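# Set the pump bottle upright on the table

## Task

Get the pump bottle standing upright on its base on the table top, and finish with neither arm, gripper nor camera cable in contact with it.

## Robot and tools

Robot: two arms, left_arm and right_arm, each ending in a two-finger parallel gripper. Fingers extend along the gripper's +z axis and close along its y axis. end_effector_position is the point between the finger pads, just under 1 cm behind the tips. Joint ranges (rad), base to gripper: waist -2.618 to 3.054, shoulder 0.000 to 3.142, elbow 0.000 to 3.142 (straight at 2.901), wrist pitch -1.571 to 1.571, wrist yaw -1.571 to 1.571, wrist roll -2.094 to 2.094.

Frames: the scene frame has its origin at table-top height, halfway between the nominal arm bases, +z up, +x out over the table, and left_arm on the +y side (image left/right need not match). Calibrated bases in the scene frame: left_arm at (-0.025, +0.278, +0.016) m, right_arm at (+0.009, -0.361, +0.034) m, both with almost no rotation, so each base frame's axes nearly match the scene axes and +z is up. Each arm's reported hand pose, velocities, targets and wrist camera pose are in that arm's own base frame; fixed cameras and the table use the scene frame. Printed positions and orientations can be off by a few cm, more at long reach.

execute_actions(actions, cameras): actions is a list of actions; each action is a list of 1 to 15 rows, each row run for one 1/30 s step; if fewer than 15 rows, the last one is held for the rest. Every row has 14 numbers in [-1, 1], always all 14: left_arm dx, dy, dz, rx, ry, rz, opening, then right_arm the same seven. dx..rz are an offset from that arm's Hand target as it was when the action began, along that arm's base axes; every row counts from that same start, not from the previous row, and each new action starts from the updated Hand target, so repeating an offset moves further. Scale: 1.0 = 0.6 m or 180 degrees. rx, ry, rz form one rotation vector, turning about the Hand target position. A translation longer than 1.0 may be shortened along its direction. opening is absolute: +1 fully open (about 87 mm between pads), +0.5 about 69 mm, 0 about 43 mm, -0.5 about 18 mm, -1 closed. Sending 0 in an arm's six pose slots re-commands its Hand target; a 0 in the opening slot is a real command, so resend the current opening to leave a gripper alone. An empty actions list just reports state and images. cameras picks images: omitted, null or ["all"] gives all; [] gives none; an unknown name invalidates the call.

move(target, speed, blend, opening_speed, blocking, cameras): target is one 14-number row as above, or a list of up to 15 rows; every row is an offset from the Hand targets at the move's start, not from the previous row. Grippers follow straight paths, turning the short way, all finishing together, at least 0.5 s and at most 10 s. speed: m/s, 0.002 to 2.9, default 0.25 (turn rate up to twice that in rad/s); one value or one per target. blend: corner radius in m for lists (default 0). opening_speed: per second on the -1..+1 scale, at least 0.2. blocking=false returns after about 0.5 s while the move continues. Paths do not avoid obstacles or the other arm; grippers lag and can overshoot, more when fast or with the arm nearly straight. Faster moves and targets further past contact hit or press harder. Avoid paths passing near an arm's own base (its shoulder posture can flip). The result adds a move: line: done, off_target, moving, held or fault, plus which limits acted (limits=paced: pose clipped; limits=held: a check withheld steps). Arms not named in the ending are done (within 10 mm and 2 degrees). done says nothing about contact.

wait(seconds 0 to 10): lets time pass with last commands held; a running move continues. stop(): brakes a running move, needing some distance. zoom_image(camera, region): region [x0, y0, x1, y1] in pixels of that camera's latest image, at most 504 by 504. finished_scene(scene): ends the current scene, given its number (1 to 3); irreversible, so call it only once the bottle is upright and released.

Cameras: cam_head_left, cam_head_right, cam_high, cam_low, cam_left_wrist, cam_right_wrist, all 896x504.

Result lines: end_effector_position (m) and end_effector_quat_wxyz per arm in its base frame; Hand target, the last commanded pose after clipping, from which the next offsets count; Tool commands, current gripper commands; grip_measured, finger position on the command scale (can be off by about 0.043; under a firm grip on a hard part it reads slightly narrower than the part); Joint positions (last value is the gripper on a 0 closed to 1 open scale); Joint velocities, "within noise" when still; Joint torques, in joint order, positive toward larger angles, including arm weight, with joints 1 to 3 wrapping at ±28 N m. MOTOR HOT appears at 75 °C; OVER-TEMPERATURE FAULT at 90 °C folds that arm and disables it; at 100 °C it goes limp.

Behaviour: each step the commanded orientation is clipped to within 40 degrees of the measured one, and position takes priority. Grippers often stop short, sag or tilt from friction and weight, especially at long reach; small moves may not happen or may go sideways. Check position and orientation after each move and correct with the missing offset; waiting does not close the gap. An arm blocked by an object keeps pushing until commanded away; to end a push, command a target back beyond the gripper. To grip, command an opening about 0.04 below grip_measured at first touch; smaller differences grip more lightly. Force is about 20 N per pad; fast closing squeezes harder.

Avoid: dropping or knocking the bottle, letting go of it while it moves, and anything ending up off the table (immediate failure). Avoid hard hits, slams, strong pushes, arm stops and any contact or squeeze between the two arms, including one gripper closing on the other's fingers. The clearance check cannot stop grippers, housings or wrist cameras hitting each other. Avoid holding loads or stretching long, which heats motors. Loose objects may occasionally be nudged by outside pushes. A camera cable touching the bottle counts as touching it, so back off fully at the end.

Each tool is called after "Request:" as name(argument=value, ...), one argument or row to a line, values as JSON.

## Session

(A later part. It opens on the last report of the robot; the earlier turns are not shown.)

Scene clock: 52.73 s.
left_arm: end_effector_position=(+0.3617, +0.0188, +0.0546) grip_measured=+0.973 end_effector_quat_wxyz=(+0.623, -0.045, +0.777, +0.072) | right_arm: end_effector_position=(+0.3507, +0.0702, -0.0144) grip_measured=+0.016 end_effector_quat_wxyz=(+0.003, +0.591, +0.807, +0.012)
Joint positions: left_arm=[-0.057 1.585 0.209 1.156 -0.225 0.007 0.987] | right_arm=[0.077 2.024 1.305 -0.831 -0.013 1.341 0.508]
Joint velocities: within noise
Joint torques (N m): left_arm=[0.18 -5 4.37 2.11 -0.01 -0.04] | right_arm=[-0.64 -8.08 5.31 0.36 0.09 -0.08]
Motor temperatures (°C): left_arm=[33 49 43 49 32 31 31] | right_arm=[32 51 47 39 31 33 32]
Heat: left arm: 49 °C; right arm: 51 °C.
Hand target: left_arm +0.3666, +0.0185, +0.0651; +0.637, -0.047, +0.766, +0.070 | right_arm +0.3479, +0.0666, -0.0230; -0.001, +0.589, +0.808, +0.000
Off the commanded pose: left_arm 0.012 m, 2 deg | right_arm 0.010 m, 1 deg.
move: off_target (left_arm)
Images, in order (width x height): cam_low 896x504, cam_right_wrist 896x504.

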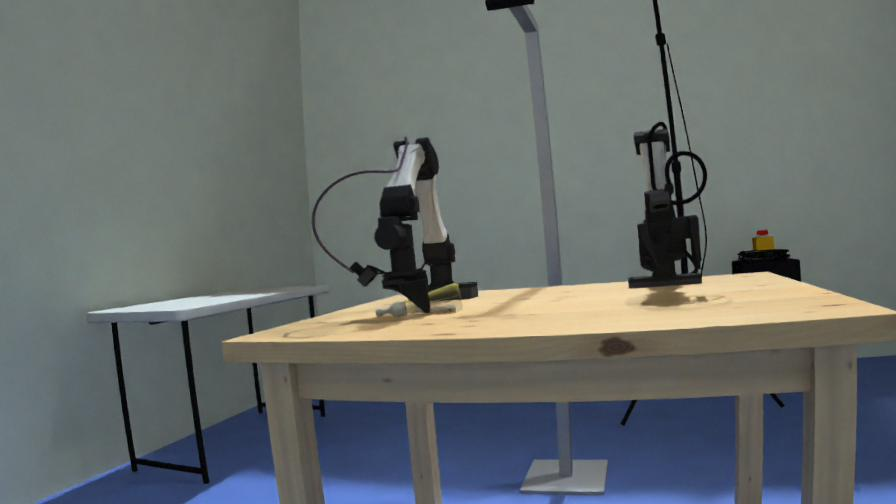

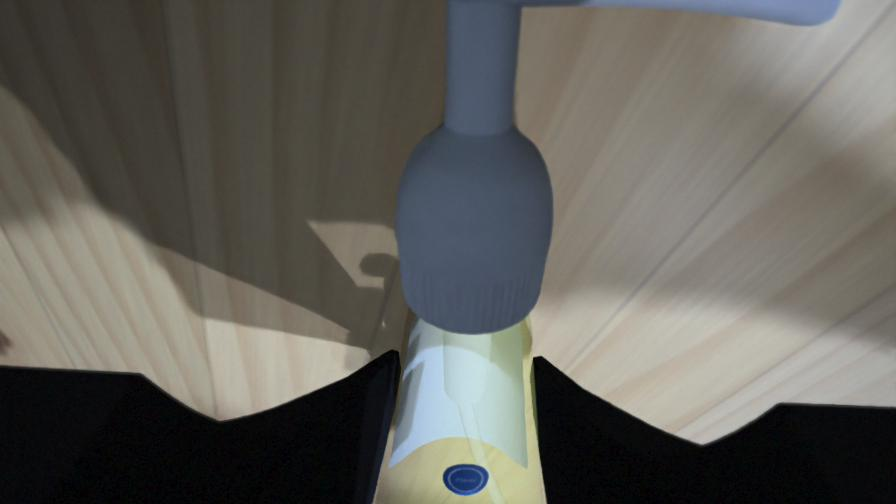

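Request:
move(
  target=[
    [0,0,0,0,0,0,1,0,0,0.22,0,0,0,-0.3],
    [0,0,0,0,0,0,1,0.0,0,0.37,-0.318,-0.436,0.307,-0.3],
  ],
  speed=0.15,
)

Request:
zoom_image(
  camera="cam_low",
  region=[300, 120, 520, 330],
)

Scene clock: 67.50 s.
left_arm: end_effector_position=(+0.3617, +0.0188, +0.0546) grip_measured=+0.973 end_effector_quat_wxyz=(+0.623, -0.045, +0.777, +0.072) | right_arm: end_effector_position=(+0.3439, +0.0662, +0.1752) grip_measured=+0.016 end_effector_quat_wxyz=(+0.687, -0.008, +0.727, -0.012)
Joint positions: left_arm=[-0.057 1.585 0.209 1.156 -0.225 0.007 0.987] | right_arm=[0.38 1.021 0.341 0.619 0.385 -0.006 0.508]
Joint velocities: within noise
Joint torques (N m): left_arm=[0.18 -5 4.37 2.11 -0.02 -0.03] | right_arm=[-1.18 -3.73 7.3 2.5 -0.12 -0.05]
Motor temperatures (°C): left_arm=[33 49 43 50 32 31 31] | right_arm=[32 53 48 40 31 33 33]
Heat: left arm: 50 °C; right arm: 53 °C.
Hand target: left_arm +0.3666, +0.0185, +0.0651; +0.637, -0.047, +0.766, +0.070 | right_arm +0.3479, +0.0667, +0.1990; +0.719, +0.000, +0.695, +0.000
Off the commanded pose: left_arm 0.012 m, 2 deg | right_arm 0.024 m, 5 deg.
move: off_target (left_arm, right_arm)

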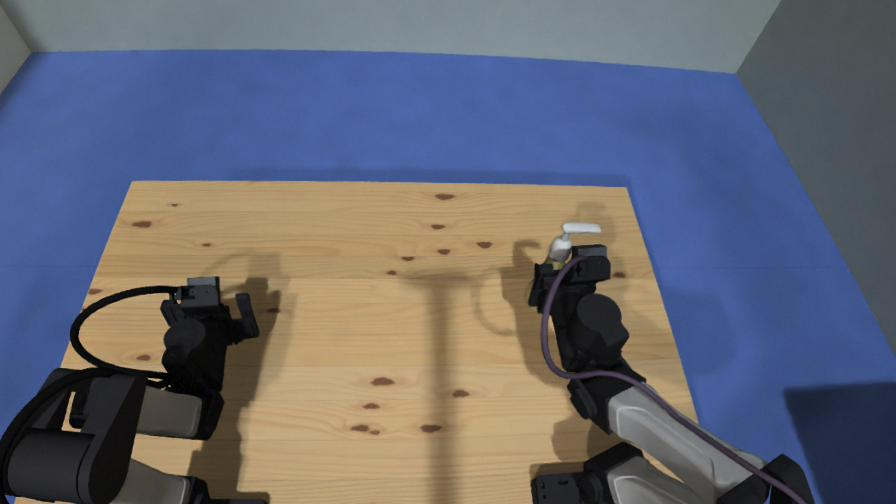

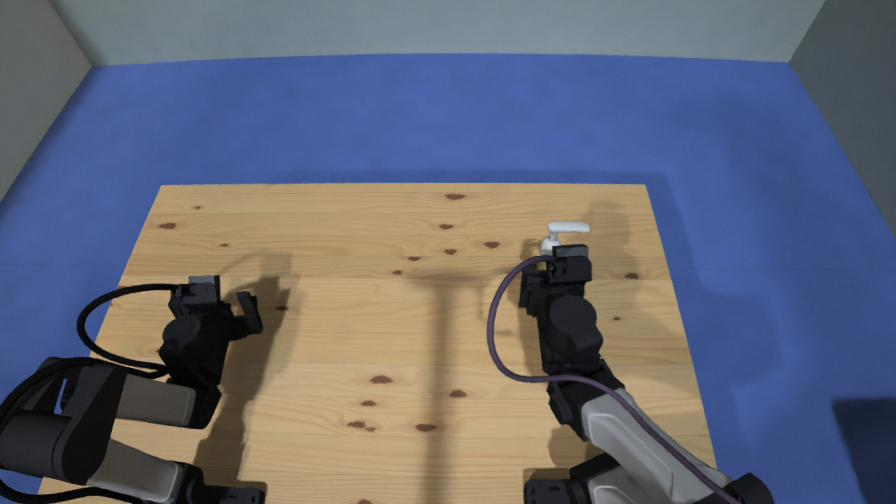

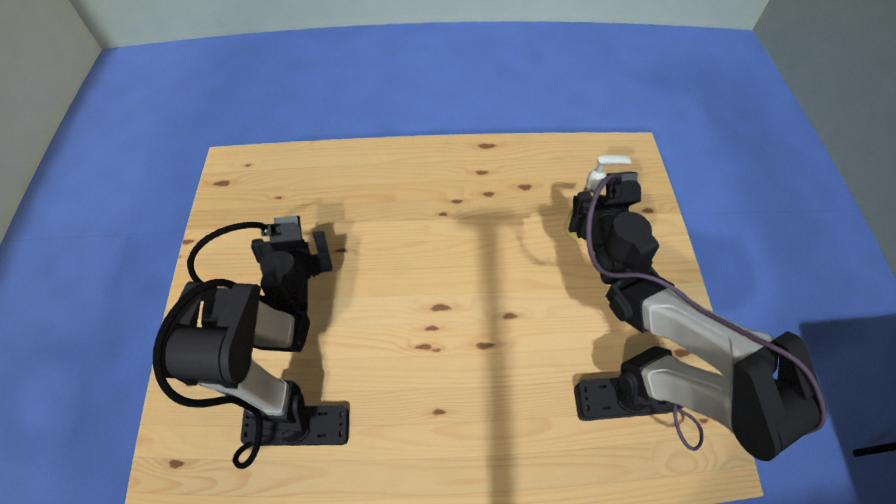

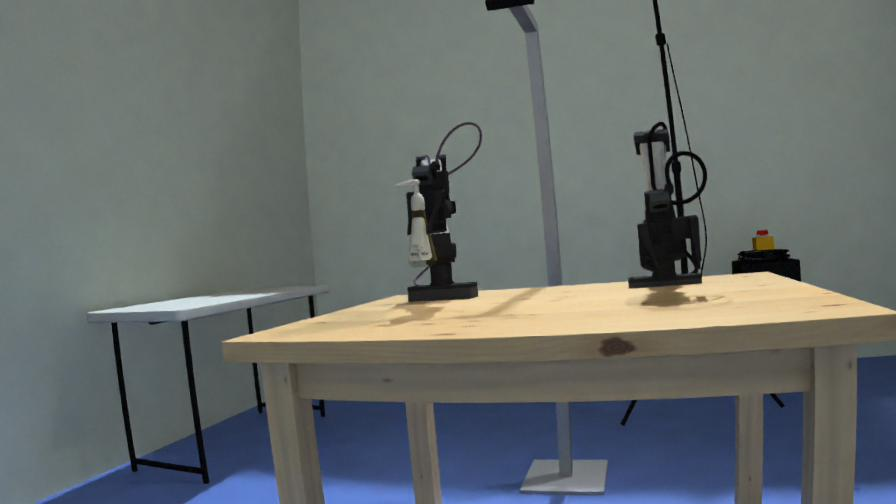

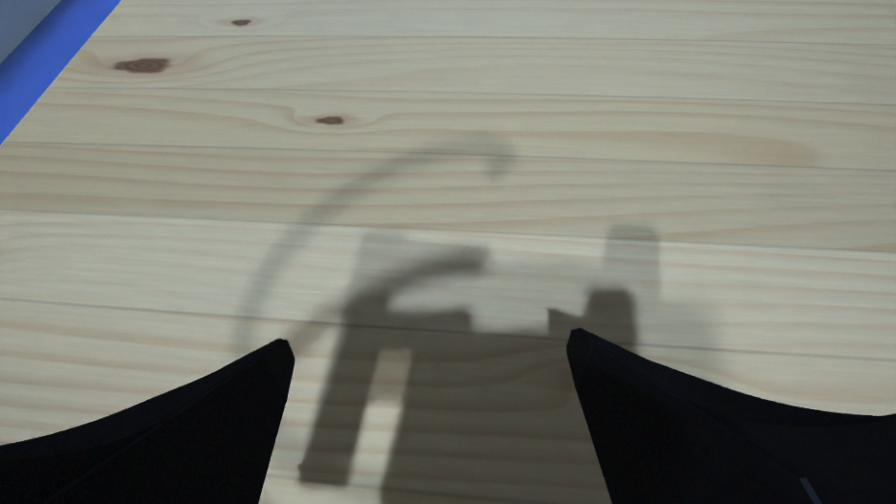

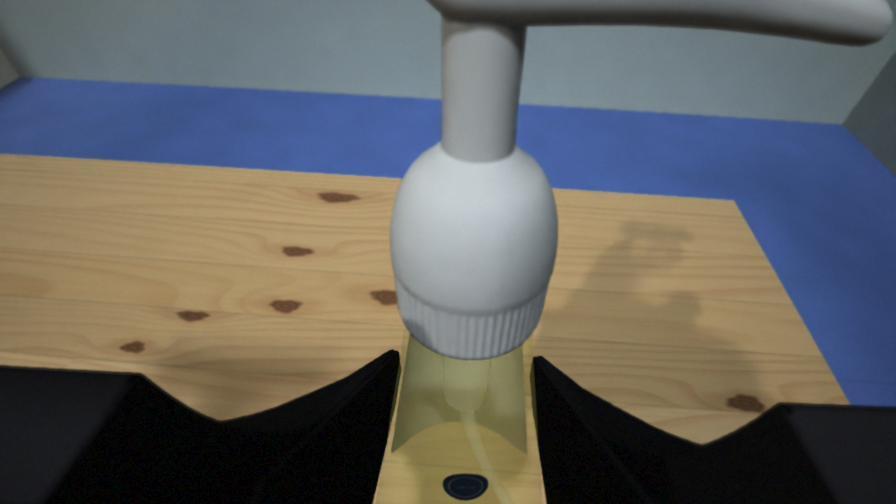

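Scaled by 2.291 from the camera's 896x504 image, which has a finer 1280x720 frame.

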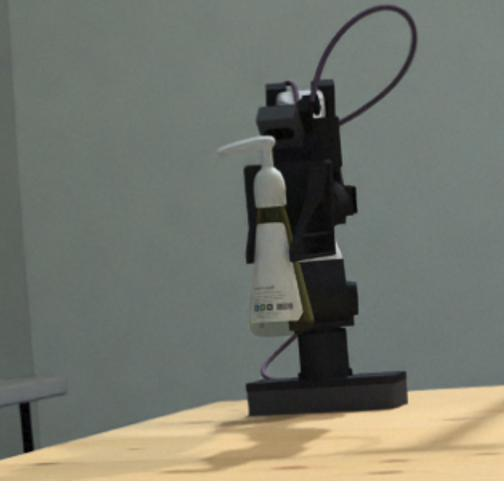

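Request:
move(
  target=[0,0,0,0,0,0,1,0.0,0,-0.13,0,-0.046,0,-0.3],
  speed=0.15,
)

Request:
zoom_image(
  camera="cam_low",
  region=[340, 180, 500, 340],
)

Scene clock: 74.90 s.
left_arm: end_effector_position=(+0.3617, +0.0188, +0.0546) grip_measured=+0.973 end_effector_quat_wxyz=(+0.623, -0.045, +0.777, +0.072) | right_arm: end_effector_position=(+0.3404, +0.0644, +0.0963) grip_measured=+0.016 end_effector_quat_wxyz=(+0.706, -0.011, +0.708, -0.012)
Joint positions: left_arm=[-0.057 1.585 0.209 1.156 -0.225 0.007 0.987] | right_arm=[0.38 1.579 0.097 1.478 0.381 -0.03 0.508]
Joint velocities: within noise
Joint torques (N m): left_arm=[0.18 -5 4.37 2.11 -0.01 -0.03] | right_arm=[-0.83 -3.47 5.08 2.63 -0.13 -0.1]
Motor temperatures (°C): left_arm=[33 49 43 50 32 30 31] | right_arm=[32 51 48 43 31 33 33]
Heat: left arm: 50 °C; right arm: 51 °C.
Hand target: left_arm +0.3666, +0.0185, +0.0651; +0.637, -0.047, +0.766, +0.070 | right_arm +0.3478, +0.0667, +0.1210; +0.767, +0.000, +0.641, +0.000
Off the commanded pose: left_arm 0.012 m, 2 deg | right_arm 0.026 m, 11 deg.
joint sent to its limit (right arm) — joint 4 (wrist pitch), upper limit. The joint targets are off in orientation, not in position.
move: off_target (left_arm, right_arm)

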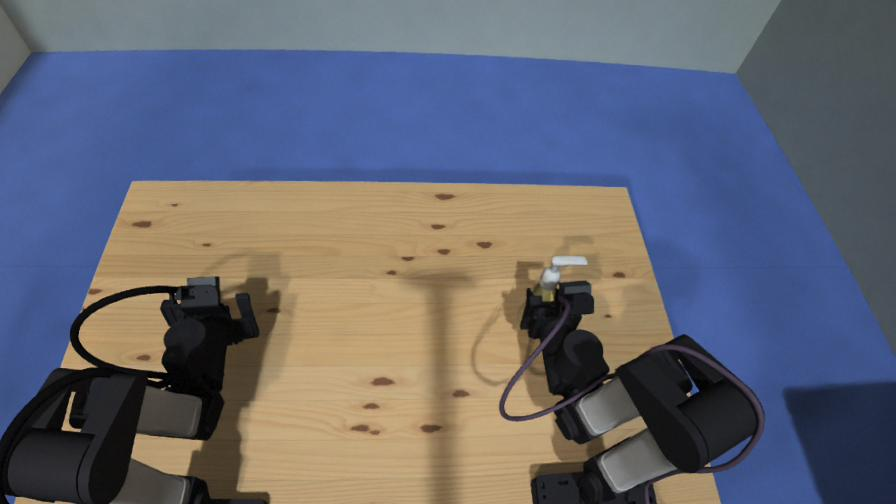

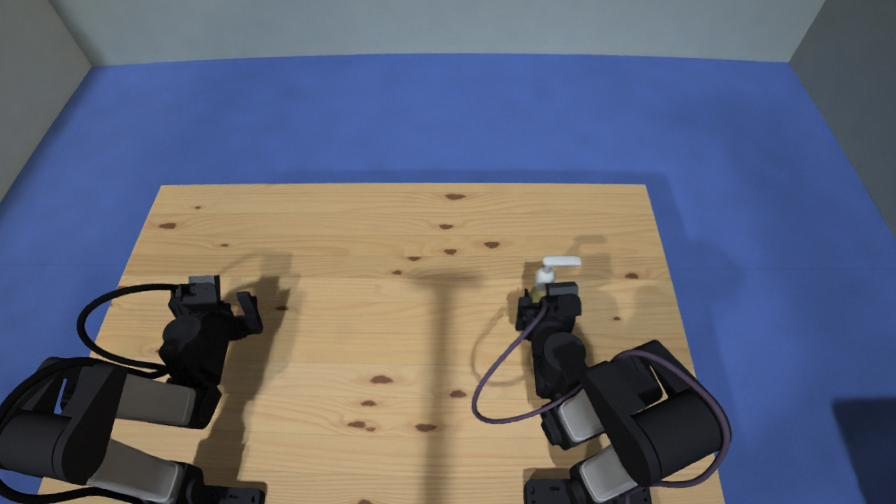

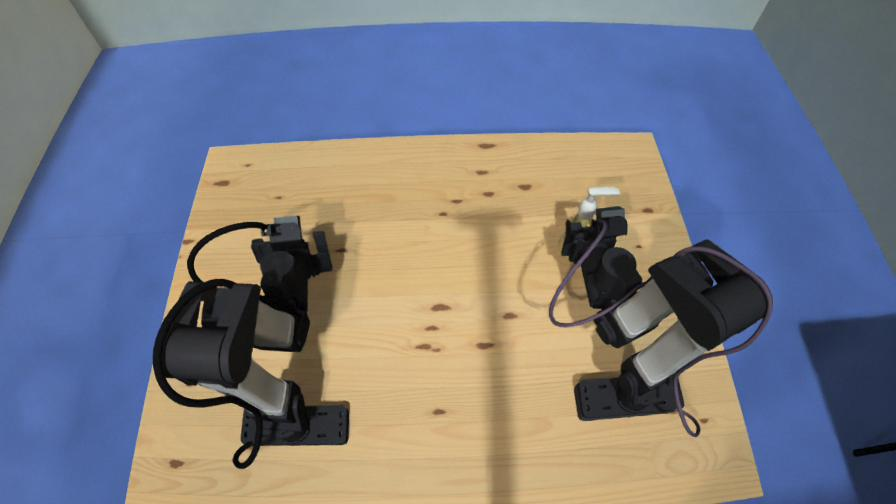

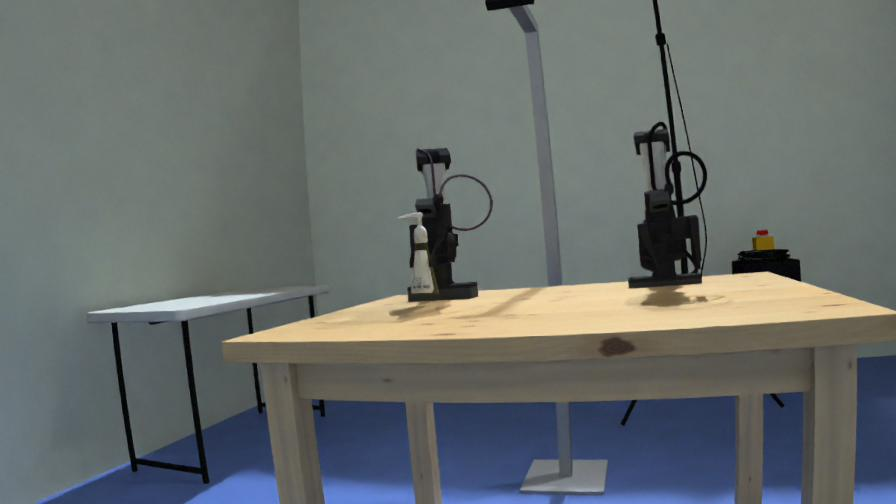

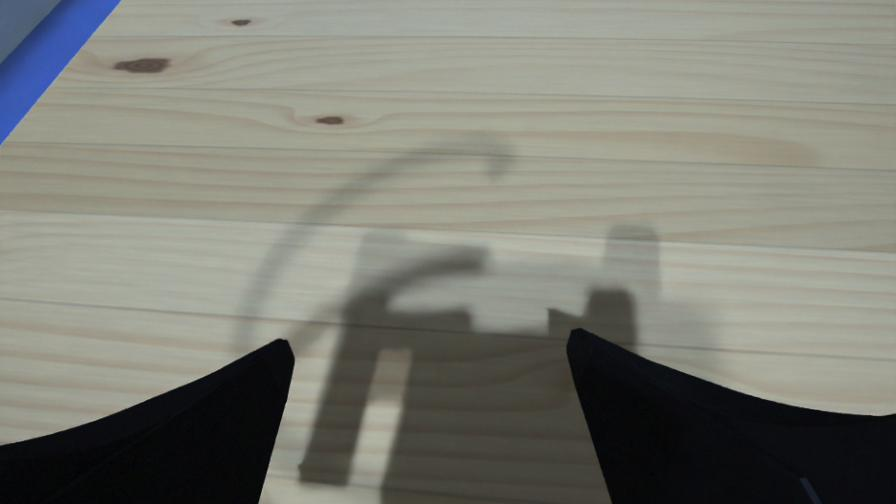

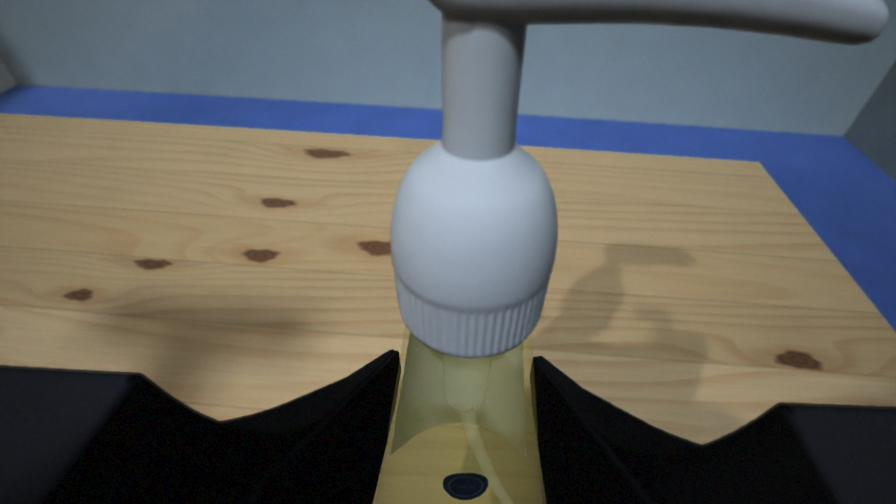

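Scaled by 3.150 from the camera's 896x504 image, which has a finer 1280x720 frame.

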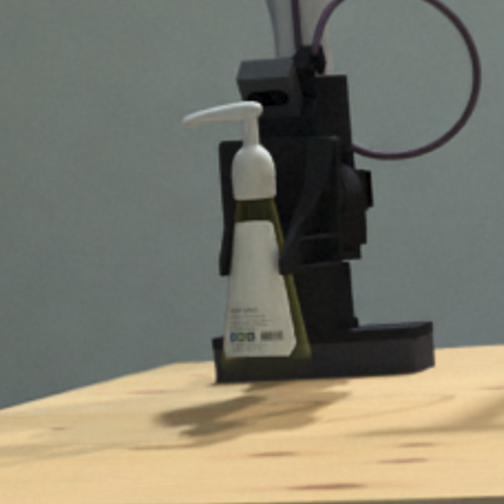

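Request:
move(
  target=[0,0,0,0,0,0,1,0.1,0,-0.05,0,0,0,-0.3],
  speed=0.12,
  cameras=["cam_low","cam_head_right","cam_right_wrist"],
)

Request:
zoom_image(
  camera="cam_low",
  region=[340, 180, 500, 340],
)

Scene clock: 80.33 s.
left_arm: end_effector_position=(+0.3617, +0.0188, +0.0546) grip_measured=+0.973 end_effector_quat_wxyz=(+0.623, -0.045, +0.777, +0.072) | right_arm: end_effector_position=(+0.3943, +0.0631, +0.0648) grip_measured=+0.016 end_effector_quat_wxyz=(+0.683, -0.012, +0.730, -0.019)
Joint positions: left_arm=[-0.057 1.585 0.209 1.156 -0.225 0.007 0.987] | right_arm=[0.293 1.855 0.301 1.485 0.305 -0.024 0.508]
Joint velocities: within noise
Joint torques (N m): left_arm=[0.17 -5 4.37 2.1 -0.01 -0.03] | right_arm=[-1.01 -5.68 6.04 2.6 -0.1 0.07]
Motor temperatures (°C): left_arm=[33 49 43 50 32 30 31] | right_arm=[32 51 48 45 31 33 33]
Heat: left arm: 50 °C; right arm: 51 °C.
Hand target: left_arm +0.3666, +0.0185, +0.0651; +0.637, -0.047, +0.766, +0.070 | right_arm +0.4079, +0.0666, +0.0910; +0.767, +0.000, +0.641, +0.000
Off the commanded pose: left_arm 0.012 m, 2 deg | right_arm 0.030 m, 14 deg.
joint sent to its limit (right arm) — joint 4 (wrist pitch), upper limit. The joint targets are off in orientation, not in position.
move: off_target (left_arm, right_arm)
Images, in order (width x height): cam_head_right 896x504, cam_low 896x504, cam_right_wrist 896x504.

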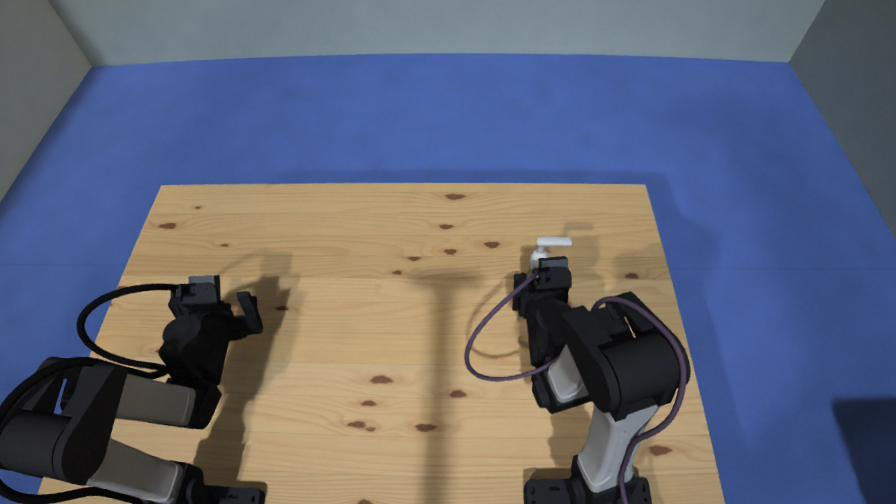

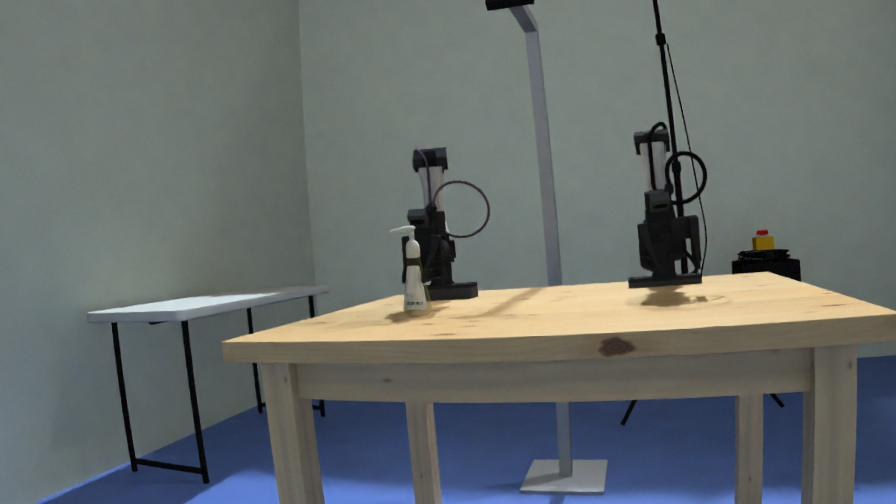

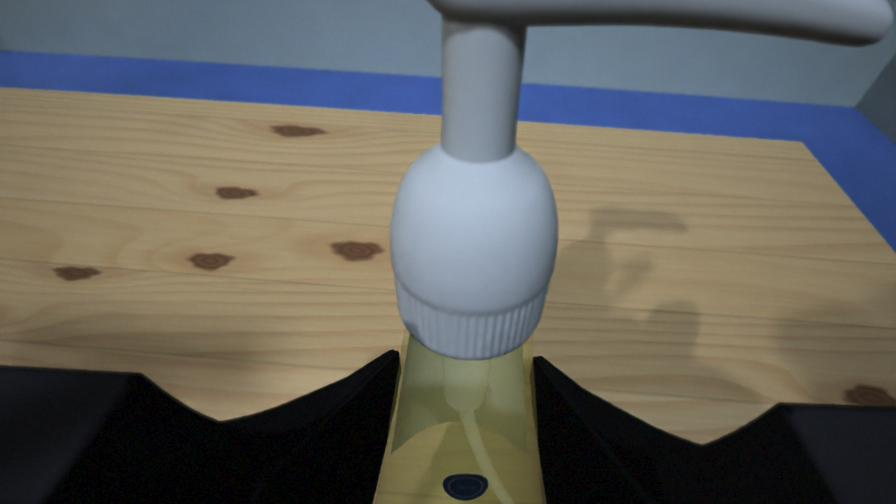

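Scaled by 3.150 from the camera's 896x504 image, which has a finer 1280x720 frame.

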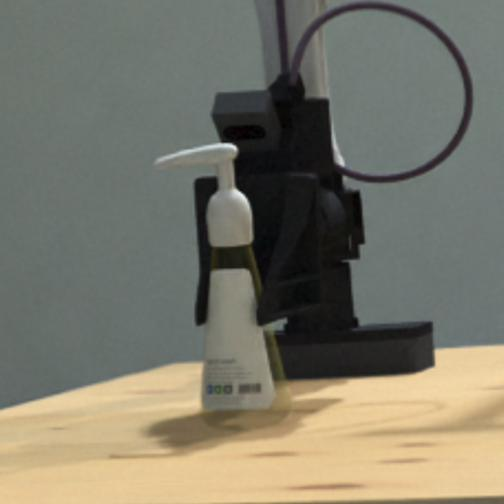

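Request:
move(
  target=[
    [0,0,0,0,0,0,1,0.05,0,0.03,0,0,0,-0.3],
    [0,0,0,0,0,0,1,0.17,0,0.03,0,0,0,-0.3],
  ],
  speed=0.12,
  blend=0.02,
  cameras=["cam_low","cam_head_right","cam_right_wrist"],
)

Request:
zoom_image(
  camera="cam_low",
  region=[340, 180, 500, 340],
)

Scene clock: 88.53 s.
left_arm: end_effector_position=(+0.3617, +0.0188, +0.0546) grip_measured=+0.973 end_effector_quat_wxyz=(+0.623, -0.045, +0.777, +0.072) | right_arm: end_effector_position=(+0.4987, +0.0654, +0.0807) grip_measured=+0.016 end_effector_quat_wxyz=(+0.730, -0.003, +0.684, -0.008)
Joint positions: left_arm=[-0.057 1.585 0.209 1.156 -0.225 0.007 0.987] | right_arm=[0.207 2.118 0.7 1.485 0.213 -0.03 0.508]
Joint velocities: within noise
Joint torques (N m): left_arm=[0.18 -5.01 4.37 2.11 -0.02 -0.03] | right_arm=[-0.9 -8.53 7.24 2.56 -0.2 -0.07]
Motor temperatures (°C): left_arm=[33 49 42 50 32 30 31] | right_arm=[32 51 48 49 31 33 33]
Heat: left arm: 50 °C; right arm: 51 °C.
Hand target: left_arm +0.3666, +0.0185, +0.0651; +0.637, -0.047, +0.766, +0.070 | right_arm +0.5099, +0.0666, +0.1091; +0.767, +0.000, +0.641, +0.000
Off the commanded pose: left_arm 0.012 m, 2 deg | right_arm 0.030 m, 7 deg.
joint sent to its limit (right arm) — joint 4 (wrist pitch), upper limit. The joint targets still meet the commanded pose.
move: off_target (left_arm, right_arm)
Images, in order (width x height): cam_head_right 896x504, cam_low 896x504, cam_right_wrist 896x504.

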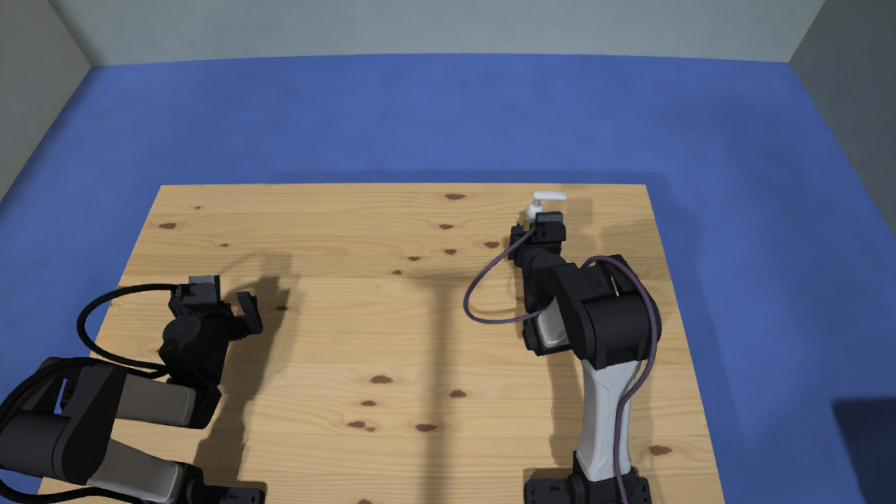

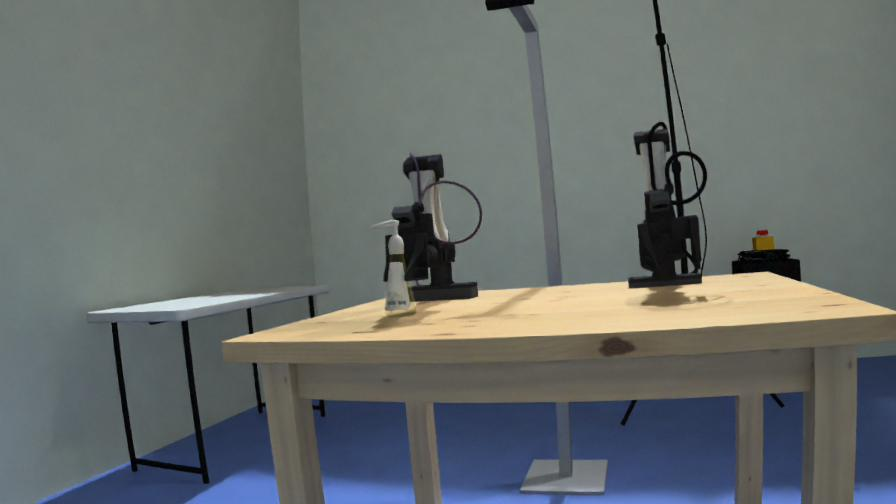

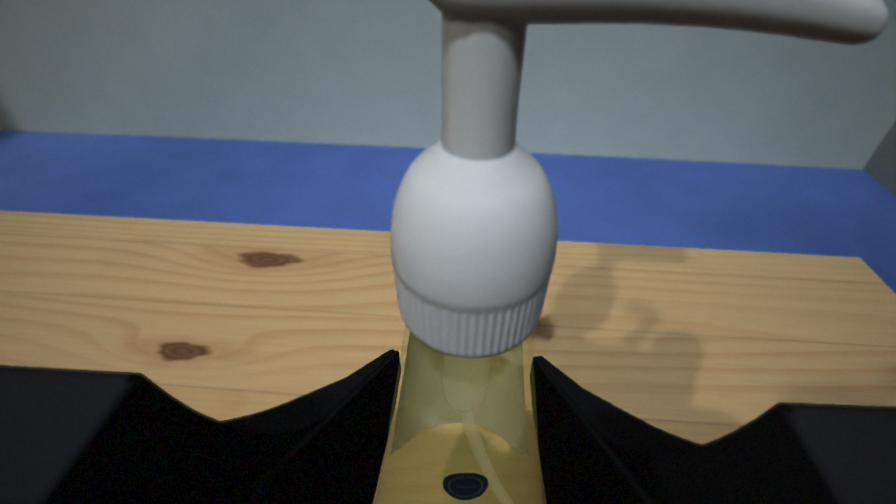

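Scaled by 3.150 from the camera's 896x504 image, which has a finer 1280x720 frame.

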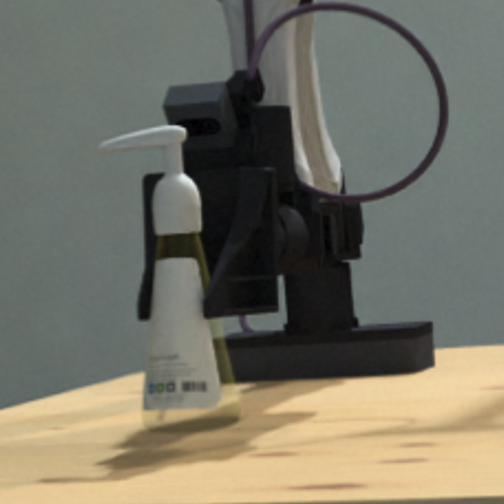

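Request:
move(
  target=[0,0,0,0,0,0,1,0.04,0,-0.033,0,-0.008,0,-0.3],
  speed=0.06,
  cameras=["cam_low","cam_right_wrist"],
)

Request:
zoom_image(
  camera="cam_low",
  region=[340, 210, 460, 330],
)

Scene clock: 91.90 s.
left_arm: end_effector_position=(+0.3617, +0.0188, +0.0546) grip_measured=+0.973 end_effector_quat_wxyz=(+0.623, -0.045, +0.777, +0.072) | right_arm: end_effector_position=(+0.5244, +0.0671, +0.0676) grip_measured=+0.016 end_effector_quat_wxyz=(+0.734, -0.004, +0.679, -0.007)
Joint positions: left_arm=[-0.057 1.585 0.209 1.156 -0.225 0.007 0.987] | right_arm=[0.196 2.229 0.816 1.491 0.2 -0.031 0.508]
Joint velocities: within noise
Joint torques (N m): left_arm=[0.18 -5 4.37 2.1 -0.02 -0.03] | right_arm=[-1.05 -8.77 6.97 2.51 -0.17 -0.05]
Motor temperatures (°C): left_arm=[33 49 42 50 32 30 31] | right_arm=[32 51 48 50 31 33 33]
Heat: left arm: 50 °C; right arm: 51 °C.
Hand target: left_arm +0.3666, +0.0185, +0.0651; +0.637, -0.047, +0.766, +0.070 | right_arm +0.5339, +0.0668, +0.0893; +0.775, +0.000, +0.632, +0.000
Off the commanded pose: left_arm 0.012 m, 2 deg | right_arm 0.024 m, 7 deg.
joint sent to its limit (right arm) — joint 4 (wrist pitch), upper limit. The joint targets still meet the commanded pose.
move: off_target (left_arm, right_arm)
Images, in order (width x height): cam_low 896x504, cam_right_wrist 896x504.

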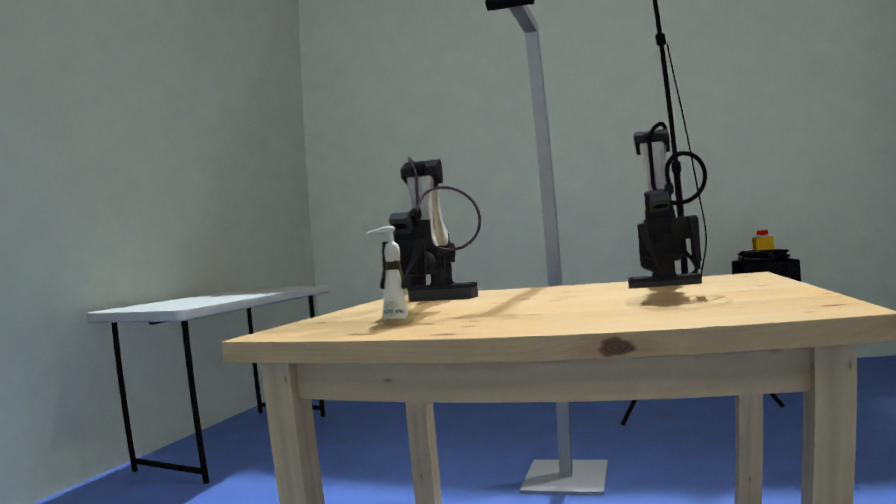

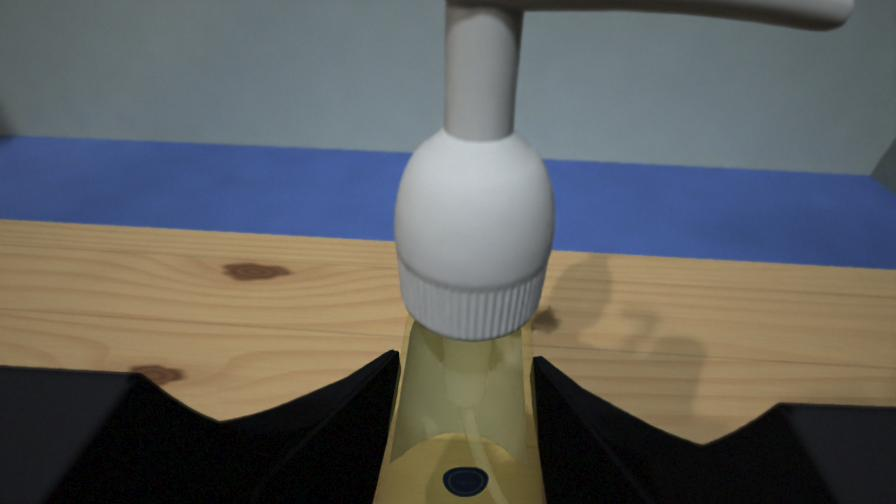

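Scaled by 4.200 from the camera's 896x504 image, which has a finer 1280x720 frame.

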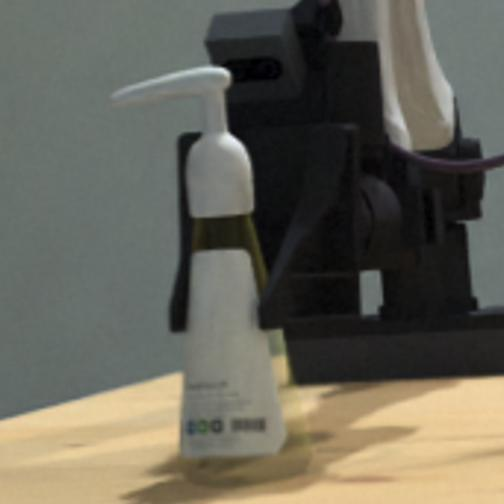

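Request:
move(
  target=[0,0,0,0,0,0,1,0,0,-0.015,0,0,0,-0.3],
  speed=0.04,
  cameras=["cam_low","cam_high","cam_head_left","cam_right_wrist"],
)

Request:
zoom_image(
  camera="cam_low",
  region=[340, 210, 460, 330],
)

Request:
zoom_image(
  camera="cam_head_left",
  region=[470, 150, 630, 300],
)

Scene clock: 96.40 s.
left_arm: end_effector_position=(+0.3617, +0.0188, +0.0546) grip_measured=+0.973 end_effector_quat_wxyz=(+0.623, -0.045, +0.777, +0.072) | right_arm: end_effector_position=(+0.5273, +0.0675, +0.0677) grip_measured=+0.016 end_effector_quat_wxyz=(+0.736, -0.003, +0.677, -0.007)
Joint positions: left_arm=[-0.057 1.585 0.209 1.156 -0.225 0.007 0.987] | right_arm=[0.195 2.239 0.829 1.494 0.2 -0.031 0.508]
Joint velocities: within noise
Joint torques (N m): left_arm=[0.18 -5 4.37 2.11 -0.01 -0.03] | right_arm=[-1.02 -7.83 6.24 2.48 -0.19 -0.02]
Motor temperatures (°C): left_arm=[33 49 42 51 32 30 31] | right_arm=[32 52 48 50 31 33 33]
Heat: left arm: 51 °C; right arm: 52 °C.
Hand target: left_arm +0.3666, +0.0185, +0.0651; +0.637, -0.047, +0.766, +0.070 | right_arm +0.5339, +0.0666, +0.0802; +0.775, +0.000, +0.632, +0.000
Off the commanded pose: left_arm 0.012 m, 2 deg | right_arm 0.014 m, 7 deg.
joint sent to its limit (right arm) — joint 4 (wrist pitch), upper limit. The joint targets are off in orientation, not in position.
move: off_target (left_arm, right_arm)
Images, in order (width x height): cam_head_left 896x504, cam_high 896x504, cam_low 896x504, cam_right_wrist 896x504.

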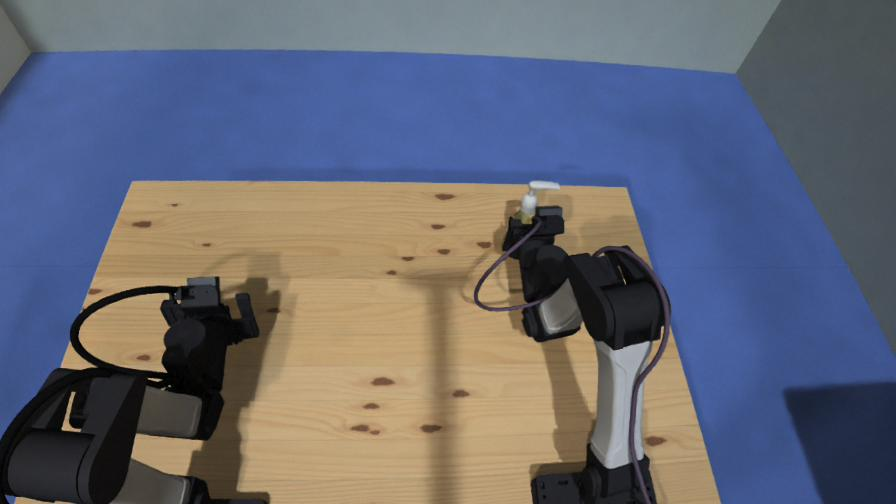

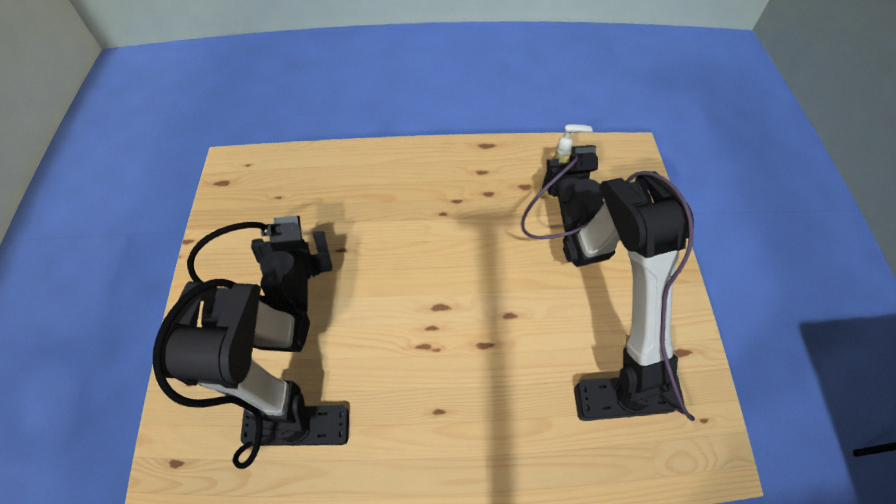

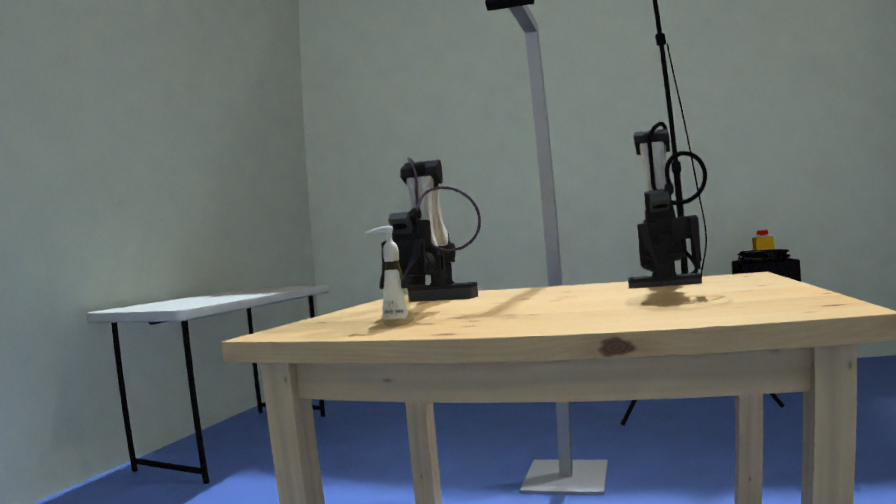

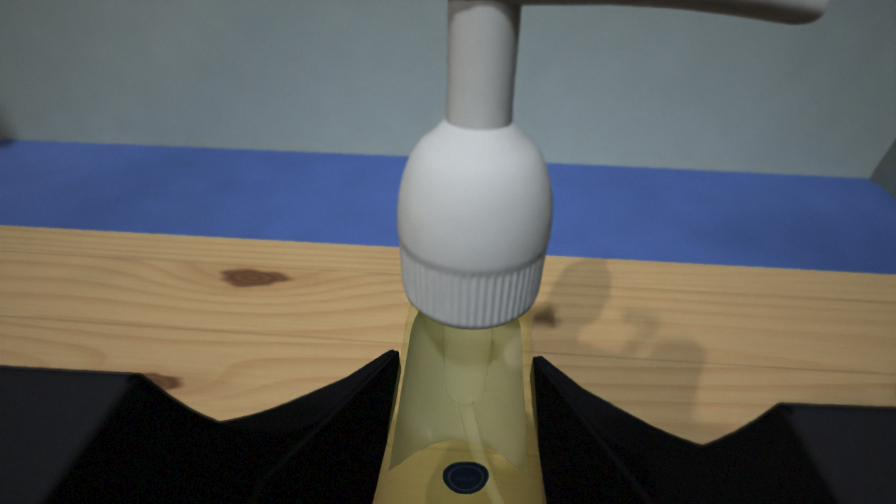

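Scaled by 4.200 from the camera's 896x504 image, which has a finer 1280x720 frame.

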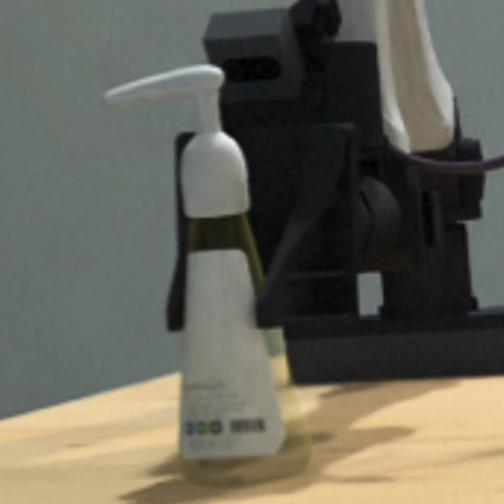

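Scaled by 3.150 from the camera's 896x504 image, which has a finer 1280x720 frame.

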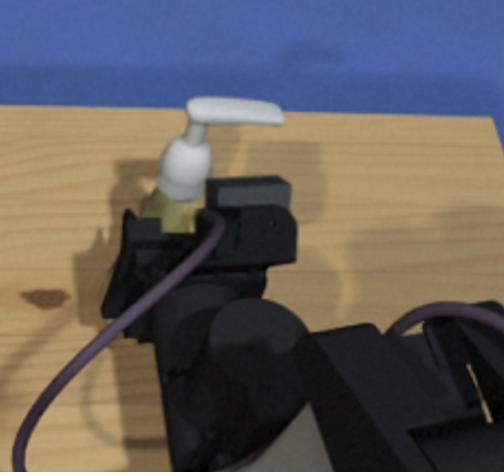

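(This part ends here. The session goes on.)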